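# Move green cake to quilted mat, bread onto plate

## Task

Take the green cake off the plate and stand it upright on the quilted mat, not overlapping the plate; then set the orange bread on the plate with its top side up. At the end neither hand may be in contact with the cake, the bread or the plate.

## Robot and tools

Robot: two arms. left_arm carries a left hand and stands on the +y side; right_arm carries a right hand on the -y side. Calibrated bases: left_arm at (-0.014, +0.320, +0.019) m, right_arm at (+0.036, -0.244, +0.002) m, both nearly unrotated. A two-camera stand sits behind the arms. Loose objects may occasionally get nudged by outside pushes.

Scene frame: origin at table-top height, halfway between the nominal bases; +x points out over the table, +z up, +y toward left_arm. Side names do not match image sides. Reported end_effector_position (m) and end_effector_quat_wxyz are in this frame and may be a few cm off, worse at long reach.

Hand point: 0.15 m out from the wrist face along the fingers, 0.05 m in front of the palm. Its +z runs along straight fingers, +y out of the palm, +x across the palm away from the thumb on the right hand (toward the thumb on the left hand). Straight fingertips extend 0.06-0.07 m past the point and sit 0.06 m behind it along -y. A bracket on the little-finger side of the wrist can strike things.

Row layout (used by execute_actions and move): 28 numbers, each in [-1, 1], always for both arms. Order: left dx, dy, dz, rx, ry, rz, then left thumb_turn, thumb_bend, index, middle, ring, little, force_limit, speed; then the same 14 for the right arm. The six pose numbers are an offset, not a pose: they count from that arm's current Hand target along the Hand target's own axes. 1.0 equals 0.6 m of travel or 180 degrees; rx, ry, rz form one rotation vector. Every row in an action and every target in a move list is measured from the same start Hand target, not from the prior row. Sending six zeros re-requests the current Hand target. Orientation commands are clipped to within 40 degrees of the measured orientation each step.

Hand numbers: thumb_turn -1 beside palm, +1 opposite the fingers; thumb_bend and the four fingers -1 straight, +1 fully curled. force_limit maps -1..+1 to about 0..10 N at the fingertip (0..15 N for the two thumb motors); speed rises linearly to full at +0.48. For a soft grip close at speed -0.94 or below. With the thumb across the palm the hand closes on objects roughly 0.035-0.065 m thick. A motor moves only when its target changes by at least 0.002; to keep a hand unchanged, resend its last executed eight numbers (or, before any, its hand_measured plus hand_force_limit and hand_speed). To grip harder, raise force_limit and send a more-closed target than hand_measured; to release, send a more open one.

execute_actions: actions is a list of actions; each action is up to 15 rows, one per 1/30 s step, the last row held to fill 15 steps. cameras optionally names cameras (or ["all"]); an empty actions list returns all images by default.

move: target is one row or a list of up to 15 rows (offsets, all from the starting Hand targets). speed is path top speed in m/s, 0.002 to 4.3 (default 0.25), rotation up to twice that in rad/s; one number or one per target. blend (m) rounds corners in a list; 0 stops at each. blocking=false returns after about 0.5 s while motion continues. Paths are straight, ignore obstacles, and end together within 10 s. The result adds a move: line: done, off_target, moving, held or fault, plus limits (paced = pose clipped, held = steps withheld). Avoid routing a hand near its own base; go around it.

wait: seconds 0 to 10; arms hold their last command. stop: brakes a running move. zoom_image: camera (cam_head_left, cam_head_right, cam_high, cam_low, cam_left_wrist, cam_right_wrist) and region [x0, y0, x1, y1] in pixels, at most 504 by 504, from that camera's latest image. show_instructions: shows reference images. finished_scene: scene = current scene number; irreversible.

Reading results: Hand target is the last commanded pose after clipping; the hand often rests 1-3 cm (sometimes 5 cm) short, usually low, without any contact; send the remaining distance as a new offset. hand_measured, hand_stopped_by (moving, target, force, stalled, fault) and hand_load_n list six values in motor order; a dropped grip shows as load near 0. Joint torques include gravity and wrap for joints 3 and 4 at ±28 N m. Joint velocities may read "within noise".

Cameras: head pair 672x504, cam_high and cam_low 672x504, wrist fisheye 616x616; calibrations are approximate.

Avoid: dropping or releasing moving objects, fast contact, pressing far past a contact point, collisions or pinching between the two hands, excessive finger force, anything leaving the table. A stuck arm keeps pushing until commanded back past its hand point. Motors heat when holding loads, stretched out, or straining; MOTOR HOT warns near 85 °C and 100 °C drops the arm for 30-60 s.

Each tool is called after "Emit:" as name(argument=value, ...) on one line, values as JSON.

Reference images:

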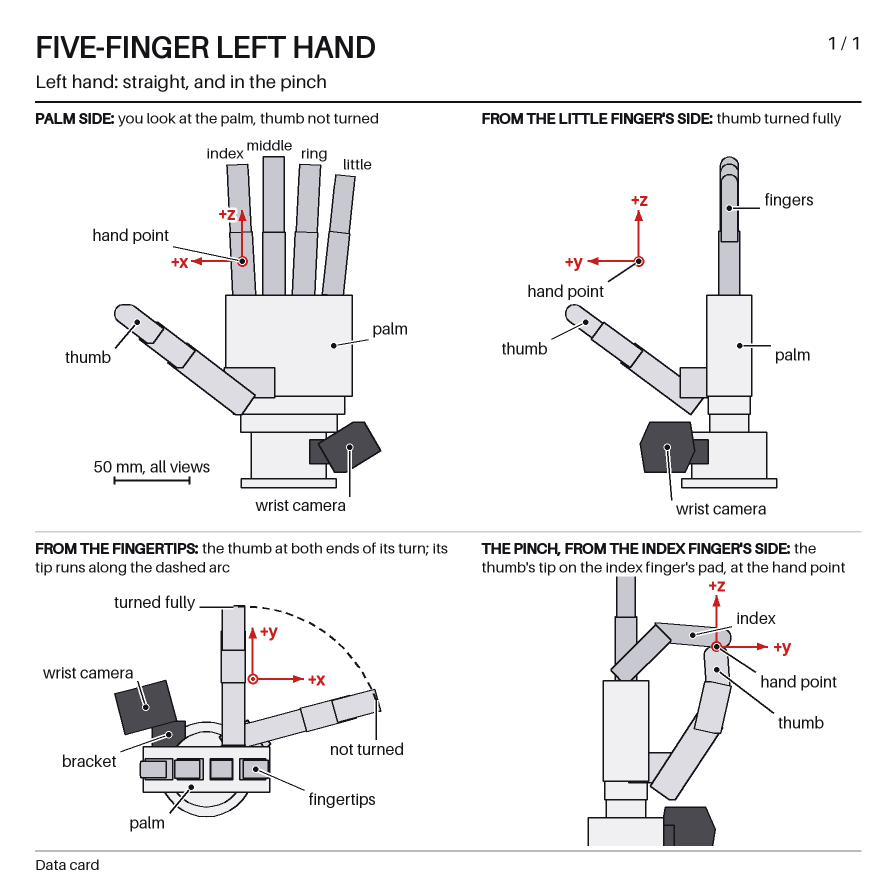

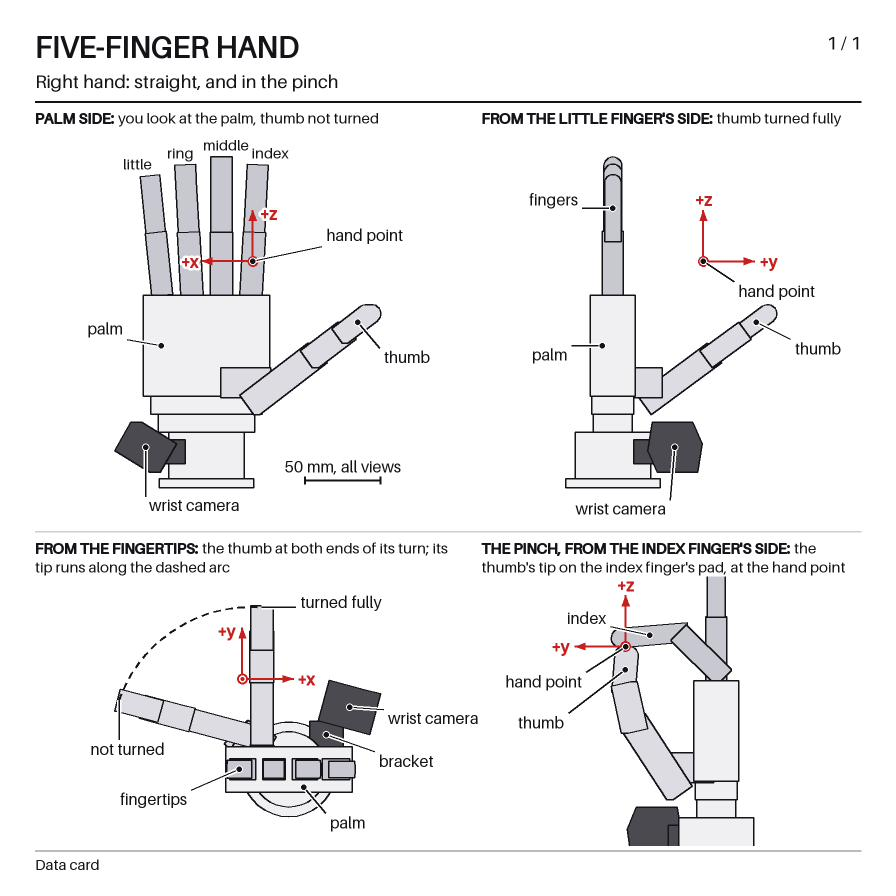

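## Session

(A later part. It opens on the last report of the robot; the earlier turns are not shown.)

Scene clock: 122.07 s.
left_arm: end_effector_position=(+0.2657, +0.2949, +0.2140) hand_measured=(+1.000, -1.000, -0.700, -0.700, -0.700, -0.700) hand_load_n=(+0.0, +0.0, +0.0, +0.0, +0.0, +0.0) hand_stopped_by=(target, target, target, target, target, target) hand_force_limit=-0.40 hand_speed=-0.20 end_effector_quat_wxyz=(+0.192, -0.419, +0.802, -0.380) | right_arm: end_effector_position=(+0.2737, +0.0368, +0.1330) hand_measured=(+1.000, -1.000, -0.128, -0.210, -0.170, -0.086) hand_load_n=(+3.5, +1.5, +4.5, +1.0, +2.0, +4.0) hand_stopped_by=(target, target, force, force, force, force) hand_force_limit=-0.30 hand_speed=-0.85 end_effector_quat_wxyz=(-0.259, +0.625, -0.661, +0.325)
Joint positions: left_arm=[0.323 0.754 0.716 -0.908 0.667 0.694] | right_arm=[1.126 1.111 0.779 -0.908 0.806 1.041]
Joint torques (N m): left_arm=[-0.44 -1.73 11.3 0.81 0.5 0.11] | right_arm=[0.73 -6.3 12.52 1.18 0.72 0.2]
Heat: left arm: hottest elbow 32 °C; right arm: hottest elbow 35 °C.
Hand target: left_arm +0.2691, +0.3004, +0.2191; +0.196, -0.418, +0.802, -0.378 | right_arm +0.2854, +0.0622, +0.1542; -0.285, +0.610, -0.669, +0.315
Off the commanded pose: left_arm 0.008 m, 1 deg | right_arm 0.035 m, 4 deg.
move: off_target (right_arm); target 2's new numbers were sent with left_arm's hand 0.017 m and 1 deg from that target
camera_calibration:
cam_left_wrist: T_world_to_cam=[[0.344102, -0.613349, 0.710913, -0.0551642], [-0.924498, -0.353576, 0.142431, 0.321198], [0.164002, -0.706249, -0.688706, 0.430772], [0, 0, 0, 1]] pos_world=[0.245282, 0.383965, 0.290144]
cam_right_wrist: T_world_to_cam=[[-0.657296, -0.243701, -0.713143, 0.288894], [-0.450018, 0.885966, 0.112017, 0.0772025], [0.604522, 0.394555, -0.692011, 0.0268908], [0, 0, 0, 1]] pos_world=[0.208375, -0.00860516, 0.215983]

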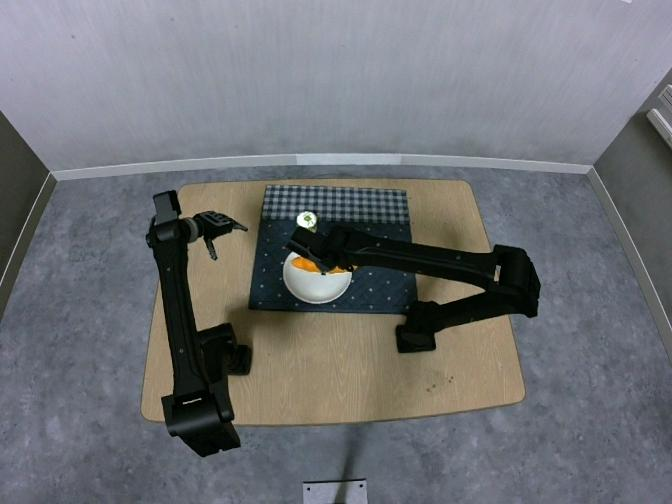

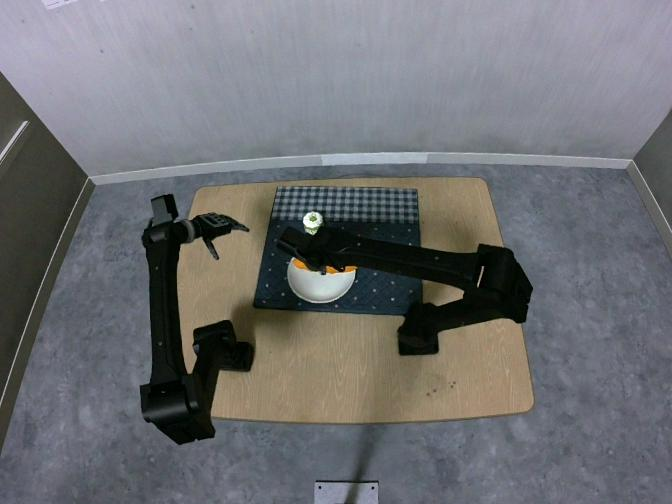

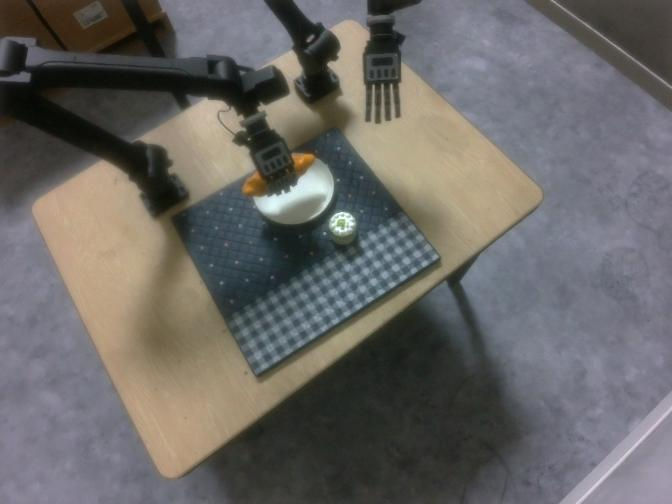

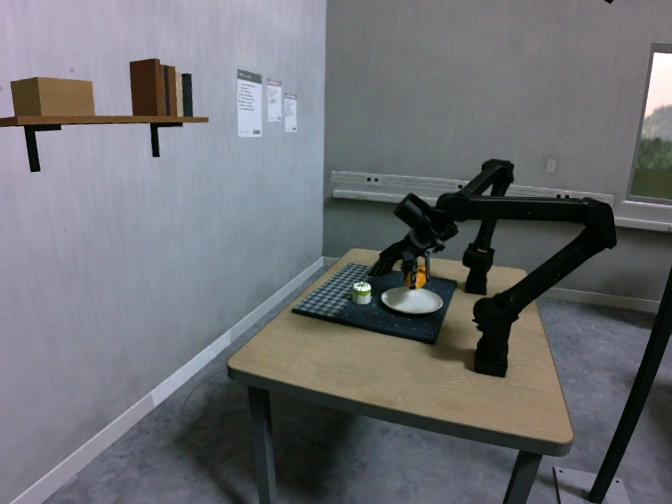

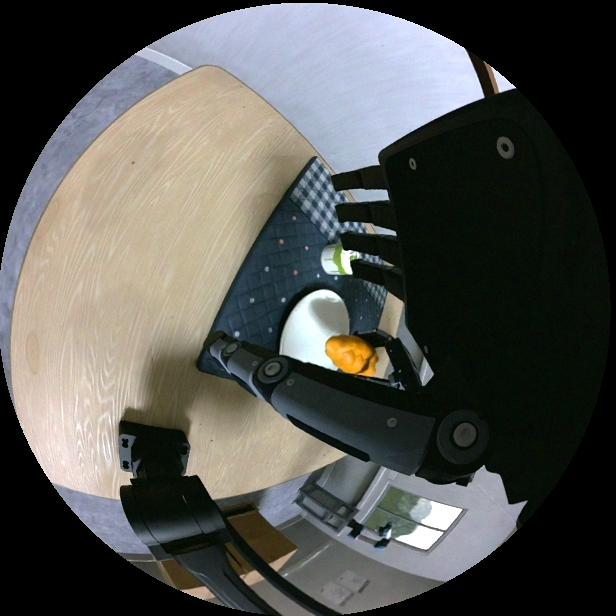

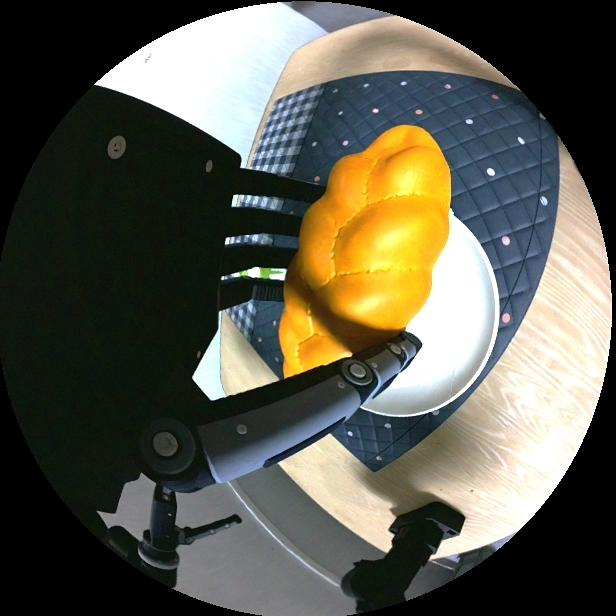

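Emit:
move(target=[[0,0,0,0,0,0,1,-1,-0.7,-0.7,-0.7,-0.7,-0.4,-0.2,-0.0193,0.097,0.0642,0,0,0,1,-1,0.3,0.3,0.3,0.3,-0.3,-0.85]], speed=0.12, cameras=["cam_low","cam_high","cam_right_wrist"])

Emit:
zoom_image(camera="cam_high", region=[210, 100, 370, 260])

Emit:
zoom_image(camera="cam_low", region=[330, 240, 450, 330])

Scene clock: 143.70 s.
left_arm: end_effector_position=(+0.2657, +0.2950, +0.2140) hand_measured=(+1.000, -1.000, -0.700, -0.700, -0.700, -0.700) hand_load_n=(+0.0, +0.0, +0.0, +0.0, +0.0, -0.5) hand_stopped_by=(target, target, target, target, target, target) hand_force_limit=-0.40 hand_speed=-0.20 end_effector_quat_wxyz=(+0.192, -0.418, +0.802, -0.380) | right_arm: end_effector_position=(+0.2805, +0.0716, +0.0921) hand_measured=(+1.000, -1.000, -0.128, -0.210, -0.170, -0.086) hand_load_n=(+4.0, +1.5, +4.5, +1.0, +1.5, +4.0) hand_stopped_by=(target, target, force, force, force, force) hand_force_limit=-0.30 hand_speed=-0.85 end_effector_quat_wxyz=(+0.284, -0.612, +0.668, -0.315)
Joint positions: left_arm=[0.323 0.754 0.716 -0.908 0.667 0.695] | right_arm=[1.154 1.235 0.743 -0.719 0.818 1.086]
Joint torques (N m): left_arm=[-0.44 -2.2 11.32 0.8 0.49 0.12] | right_arm=[1.14 -8.12 6.94 1.31 0.72 0.2]
Heat: left arm: hottest elbow 33 °C; right arm: hottest elbow 35 °C.
Hand target: left_arm +0.2691, +0.3005, +0.2191; +0.196, -0.418, +0.802, -0.378 | right_arm +0.2789, +0.0743, +0.0848; +0.285, -0.610, +0.669, -0.315
Off the commanded pose: left_arm 0.008 m, 1 deg | right_arm 0.008 m, 0 deg.
move: done
camera_calibration:
cam_right_wrist: T_world_to_cam=[[-0.638957, -0.199602, -0.742895, 0.267097], [-0.44904, 0.88091, 0.149531, 0.0506276], [0.624578, 0.429134, -0.652493, -0.0309651], [0, 0, 0, 1]] pos_world=[0.212737, 0.0220029, 0.17065]
Images, in order (width x height): cam_high 672x504, cam_low 672x504, cam_right_wrist 616x616.

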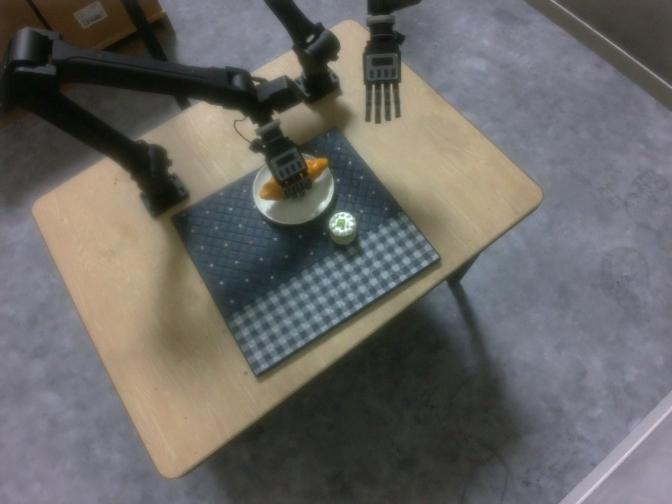

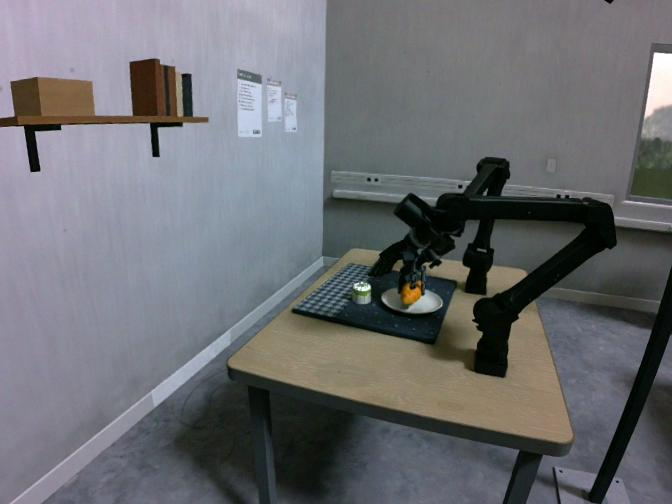

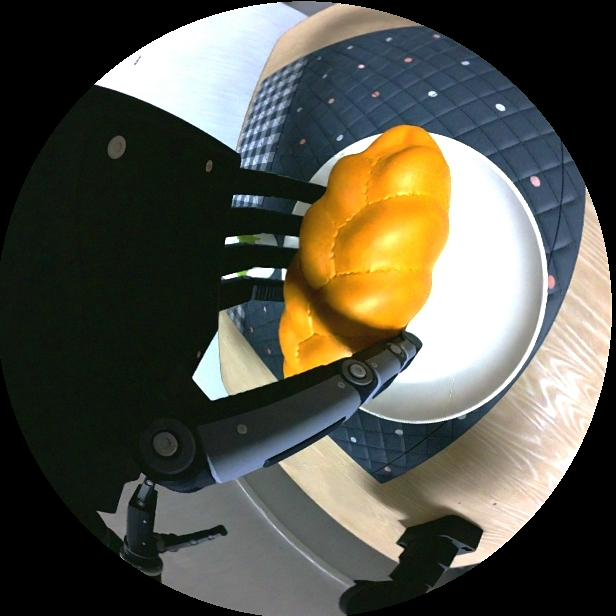

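Scaled by 3.150 from the camera's 672x504 image, which has a finer 960x720 frame.

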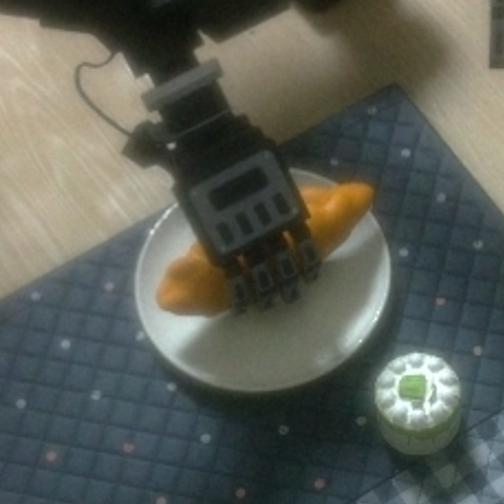

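Scaled by 4.200 from the camera's 672x504 image, which has a finer 960x720 frame.

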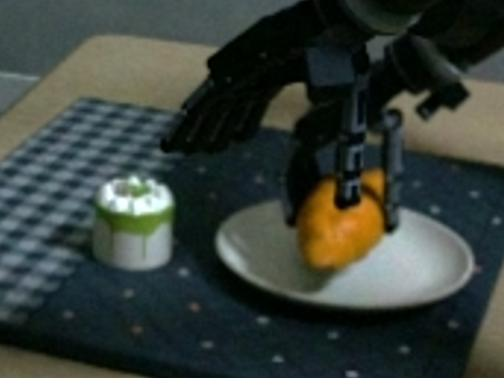

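Emit:
move(target=[[0,0,0,0,0,0,1,-1,-0.7,-0.7,-0.7,-0.7,-0.4,-0.2,0.0055,0.0323,0.021,0,0,0,1,-1,0.3,0.3,0.3,0.3,-0.3,-0.85],[0,0,0,0,0,0,1,-1,-0.7,-0.7,-0.7,-0.7,-0.4,-0.2,0.0055,0.0528,0.0381,0,0,0,1,-1,0.3,0.3,0.3,0.3,-0.3,-0.85]], speed=[0.1,0.05], blend=0.003, cameras=["cam_low","cam_high"])

Emit:
zoom_image(camera="cam_high", region=[210, 100, 370, 260])

Emit:
zoom_image(camera="cam_low", region=[330, 240, 450, 330])

Scene clock: 154.53 s.
left_arm: end_effector_position=(+0.2657, +0.2950, +0.2140) hand_measured=(+1.000, -1.000, -0.700, -0.700, -0.700, -0.700) hand_load_n=(+0.0, +0.0, +0.0, +0.0, +0.0, +0.0) hand_stopped_by=(target, target, target, target, target, target) hand_force_limit=-0.40 hand_speed=-0.20 end_effector_quat_wxyz=(+0.192, -0.418, +0.802, -0.380) | right_arm: end_effector_position=(+0.2785, +0.0688, +0.0594) hand_measured=(+1.000, -1.000, -0.128, -0.210, -0.170, -0.086) hand_load_n=(+0.0, +2.0, +3.5, +1.0, +2.5, +2.0) hand_stopped_by=(target, target, force, force, force, force) hand_force_limit=-0.30 hand_speed=-0.85 end_effector_quat_wxyz=(+0.287, -0.609, +0.668, -0.316)
Joint positions: left_arm=[0.323 0.754 0.716 -0.908 0.667 0.695] | right_arm=[1.159 1.282 0.68 -0.609 0.825 1.094]
Joint torques (N m): left_arm=[-0.03 -2.14 11.21 0.73 0.51 0.11] | right_arm=[1.14 -7.12 6.06 1.92 0.56 0.18]
Heat: left arm: hottest elbow 34 °C; right arm: hottest elbow 35 °C.
Hand target: left_arm +0.2691, +0.3005, +0.2191; +0.196, -0.418, +0.802, -0.378 | right_arm +0.2760, +0.0712, +0.0459; +0.285, -0.610, +0.669, -0.315
Off the commanded pose: left_arm 0.008 m, 1 deg | right_arm 0.014 m, 0 deg.
move: off_target (right_arm)
Images, in order (width x height): cam_high 672x504, cam_low 672x504.

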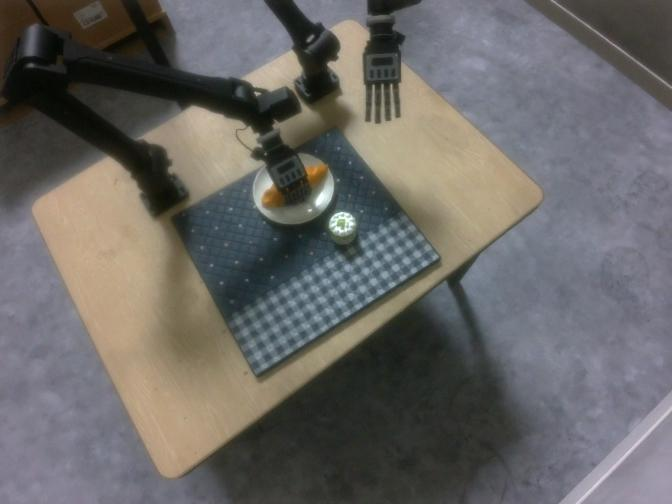

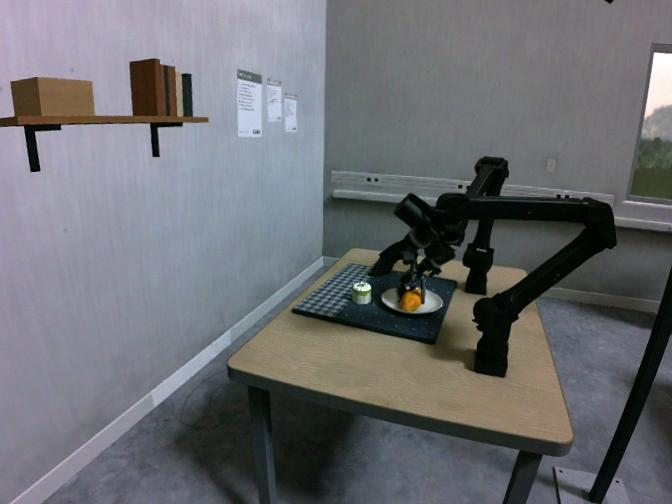

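Scaled by 3.150 from the camera's 672x504 image, which has a finer 960x720 frame.

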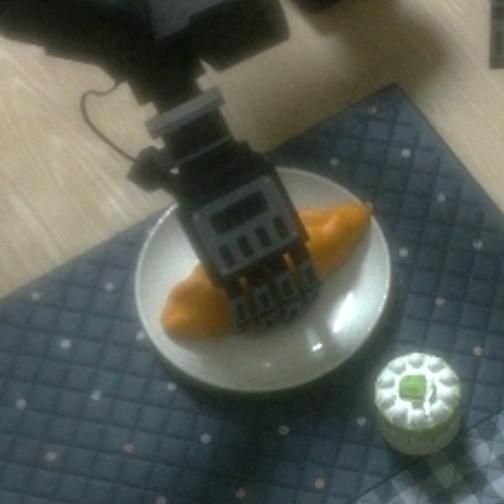

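Scaled by 4.200 from the camera's 672x504 image, which has a finer 960x720 frame.

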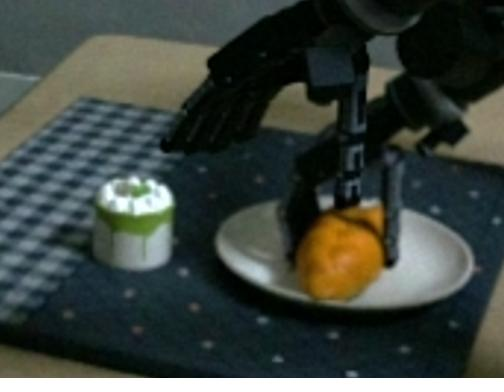

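Emit:
move(target=[[0,0,0,0,0,0,1,-1,-0.7,-0.7,-0.7,-0.7,-0.4,-0.2,0,0,0,0,0,0,1,-1,-0.6,-0.6,-0.6,-0.6,-0.3,-0.3],[0,0,0,0,0,0,1,-1,-0.7,-0.7,-0.7,-0.7,-0.4,-0.2,0,-0.01,-0.0453,0,0,0,1,-1,-0.6,-0.6,-0.6,-0.6,-0.3,-0.3],[0,0,0,0,0,0,1,-1,-0.7,-0.7,-0.7,-0.7,-0.4,-0.2,0.0379,-0.1627,-0.1959,0,0,0,1,-1,-0.6,-0.6,-0.6,-0.6,-0.3,-0.3],[0,0,0,0,0,0,1,-1,-0.7,-0.7,-0.7,-0.7,-0.4,-0.2,0.338,-0.1703,-0.1867,0,0,0,1,-1,-0.6,-0.6,-0.6,-0.6,-0.3,-0.3]], speed=[0.1,0.08,0.15,0.25], blend=[0,0.008,0.03,0], cameras=["cam_low","cam_high","cam_head_left"])

Emit:
zoom_image(camera="cam_high", region=[210, 100, 370, 260])

Emit:
zoom_image(camera="cam_low", region=[330, 240, 450, 330])

Scene clock: 167.60 s.
left_arm: end_effector_position=(+0.2657, +0.2950, +0.2140) hand_measured=(+1.000, -1.000, -0.700, -0.700, -0.700, -0.700) hand_load_n=(+0.0, +0.0, +0.0, +0.0, +0.0, +0.0) hand_stopped_by=(target, target, target, target, target, target) hand_force_limit=-0.40 hand_speed=-0.20 end_effector_quat_wxyz=(+0.192, -0.418, +0.802, -0.380) | right_arm: end_effector_position=(+0.2373, -0.1248, +0.2009) hand_measured=(+1.000, -1.000, -0.600, -0.600, -0.600, -0.600) hand_load_n=(+0.0, +0.0, +0.0, +0.0, +0.0, +0.0) hand_stopped_by=(target, target, target, target, target, target) hand_force_limit=-0.30 hand_speed=-0.30 end_effector_quat_wxyz=(+0.286, -0.609, +0.670, -0.313)
Joint positions: left_arm=[0.323 0.754 0.716 -0.908 0.667 0.695] | right_arm=[0.847 0.465 0.646 -1.137 0.671 0.724]
Joint torques (N m): left_arm=[-0.21 -1.85 11.33 0.87 0.49 0.13] | right_arm=[-0.26 -0.5 7.68 1.31 0.38 -0.08]
Heat: left arm: hottest elbow 34 °C; right arm: hottest elbow 34 °C.
Hand target: left_arm +0.2691, +0.3005, +0.2191; +0.196, -0.418, +0.802, -0.378 | right_arm +0.2364, -0.1285, +0.1966; +0.285, -0.610, +0.669, -0.315
Off the commanded pose: left_arm 0.008 m, 1 deg | right_arm 0.006 m, 0 deg.
move: done
Images, in order (width x height): cam_head_left 672x504, cam_high 672x504, cam_low 672x504.

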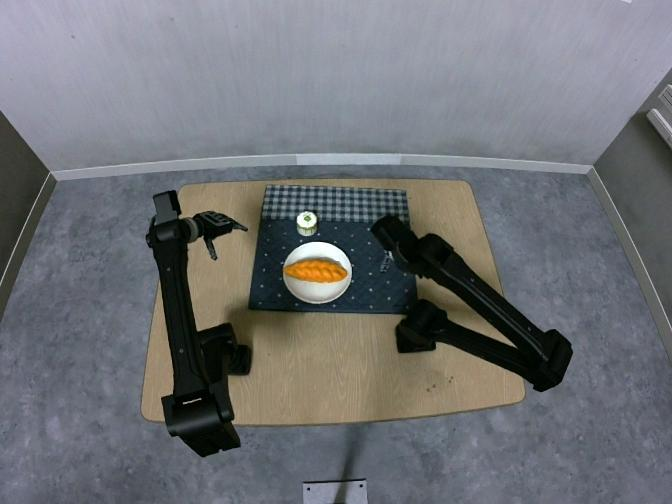

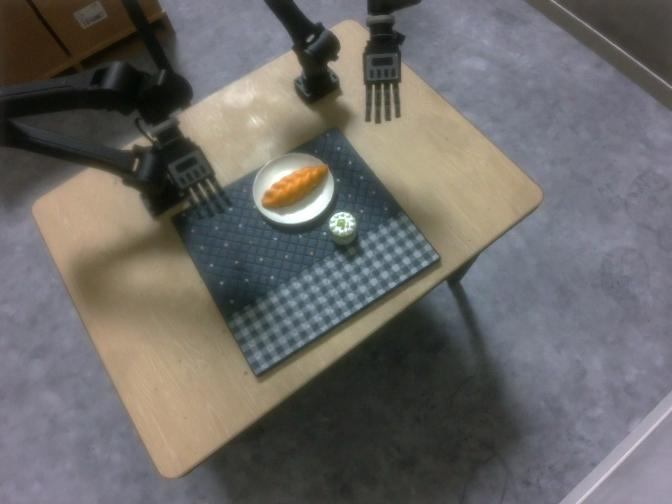

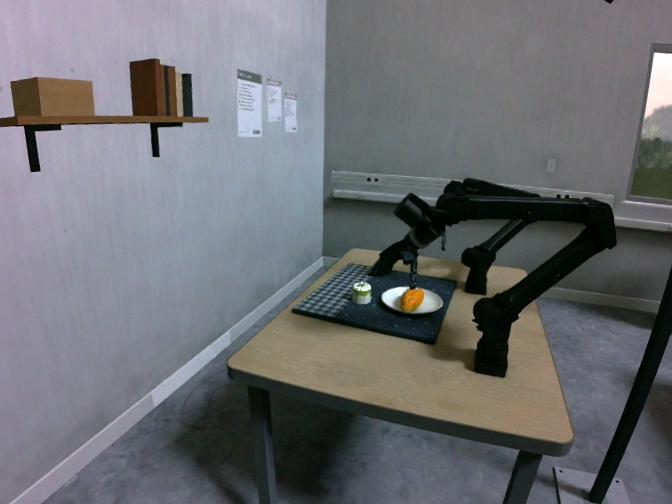

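Scaled by 3.150 from the camera's 672x504 image, which has a finer 960x720 frame.

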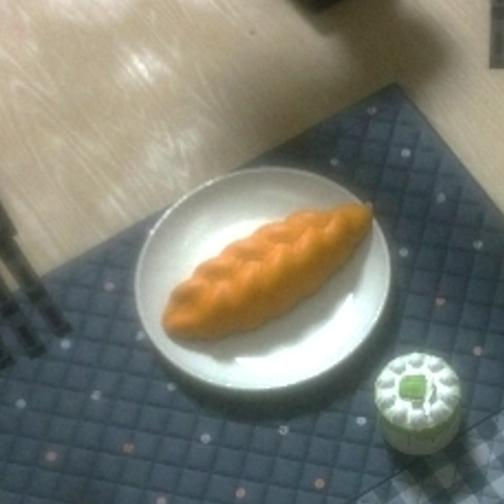

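Scaled by 4.200 from the camera's 672x504 image, which has a finer 960x720 frame.

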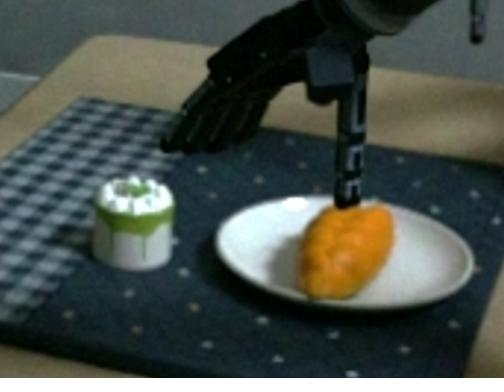

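Emit:
finished_scene(scene=3)

The scene is finished: the task was done.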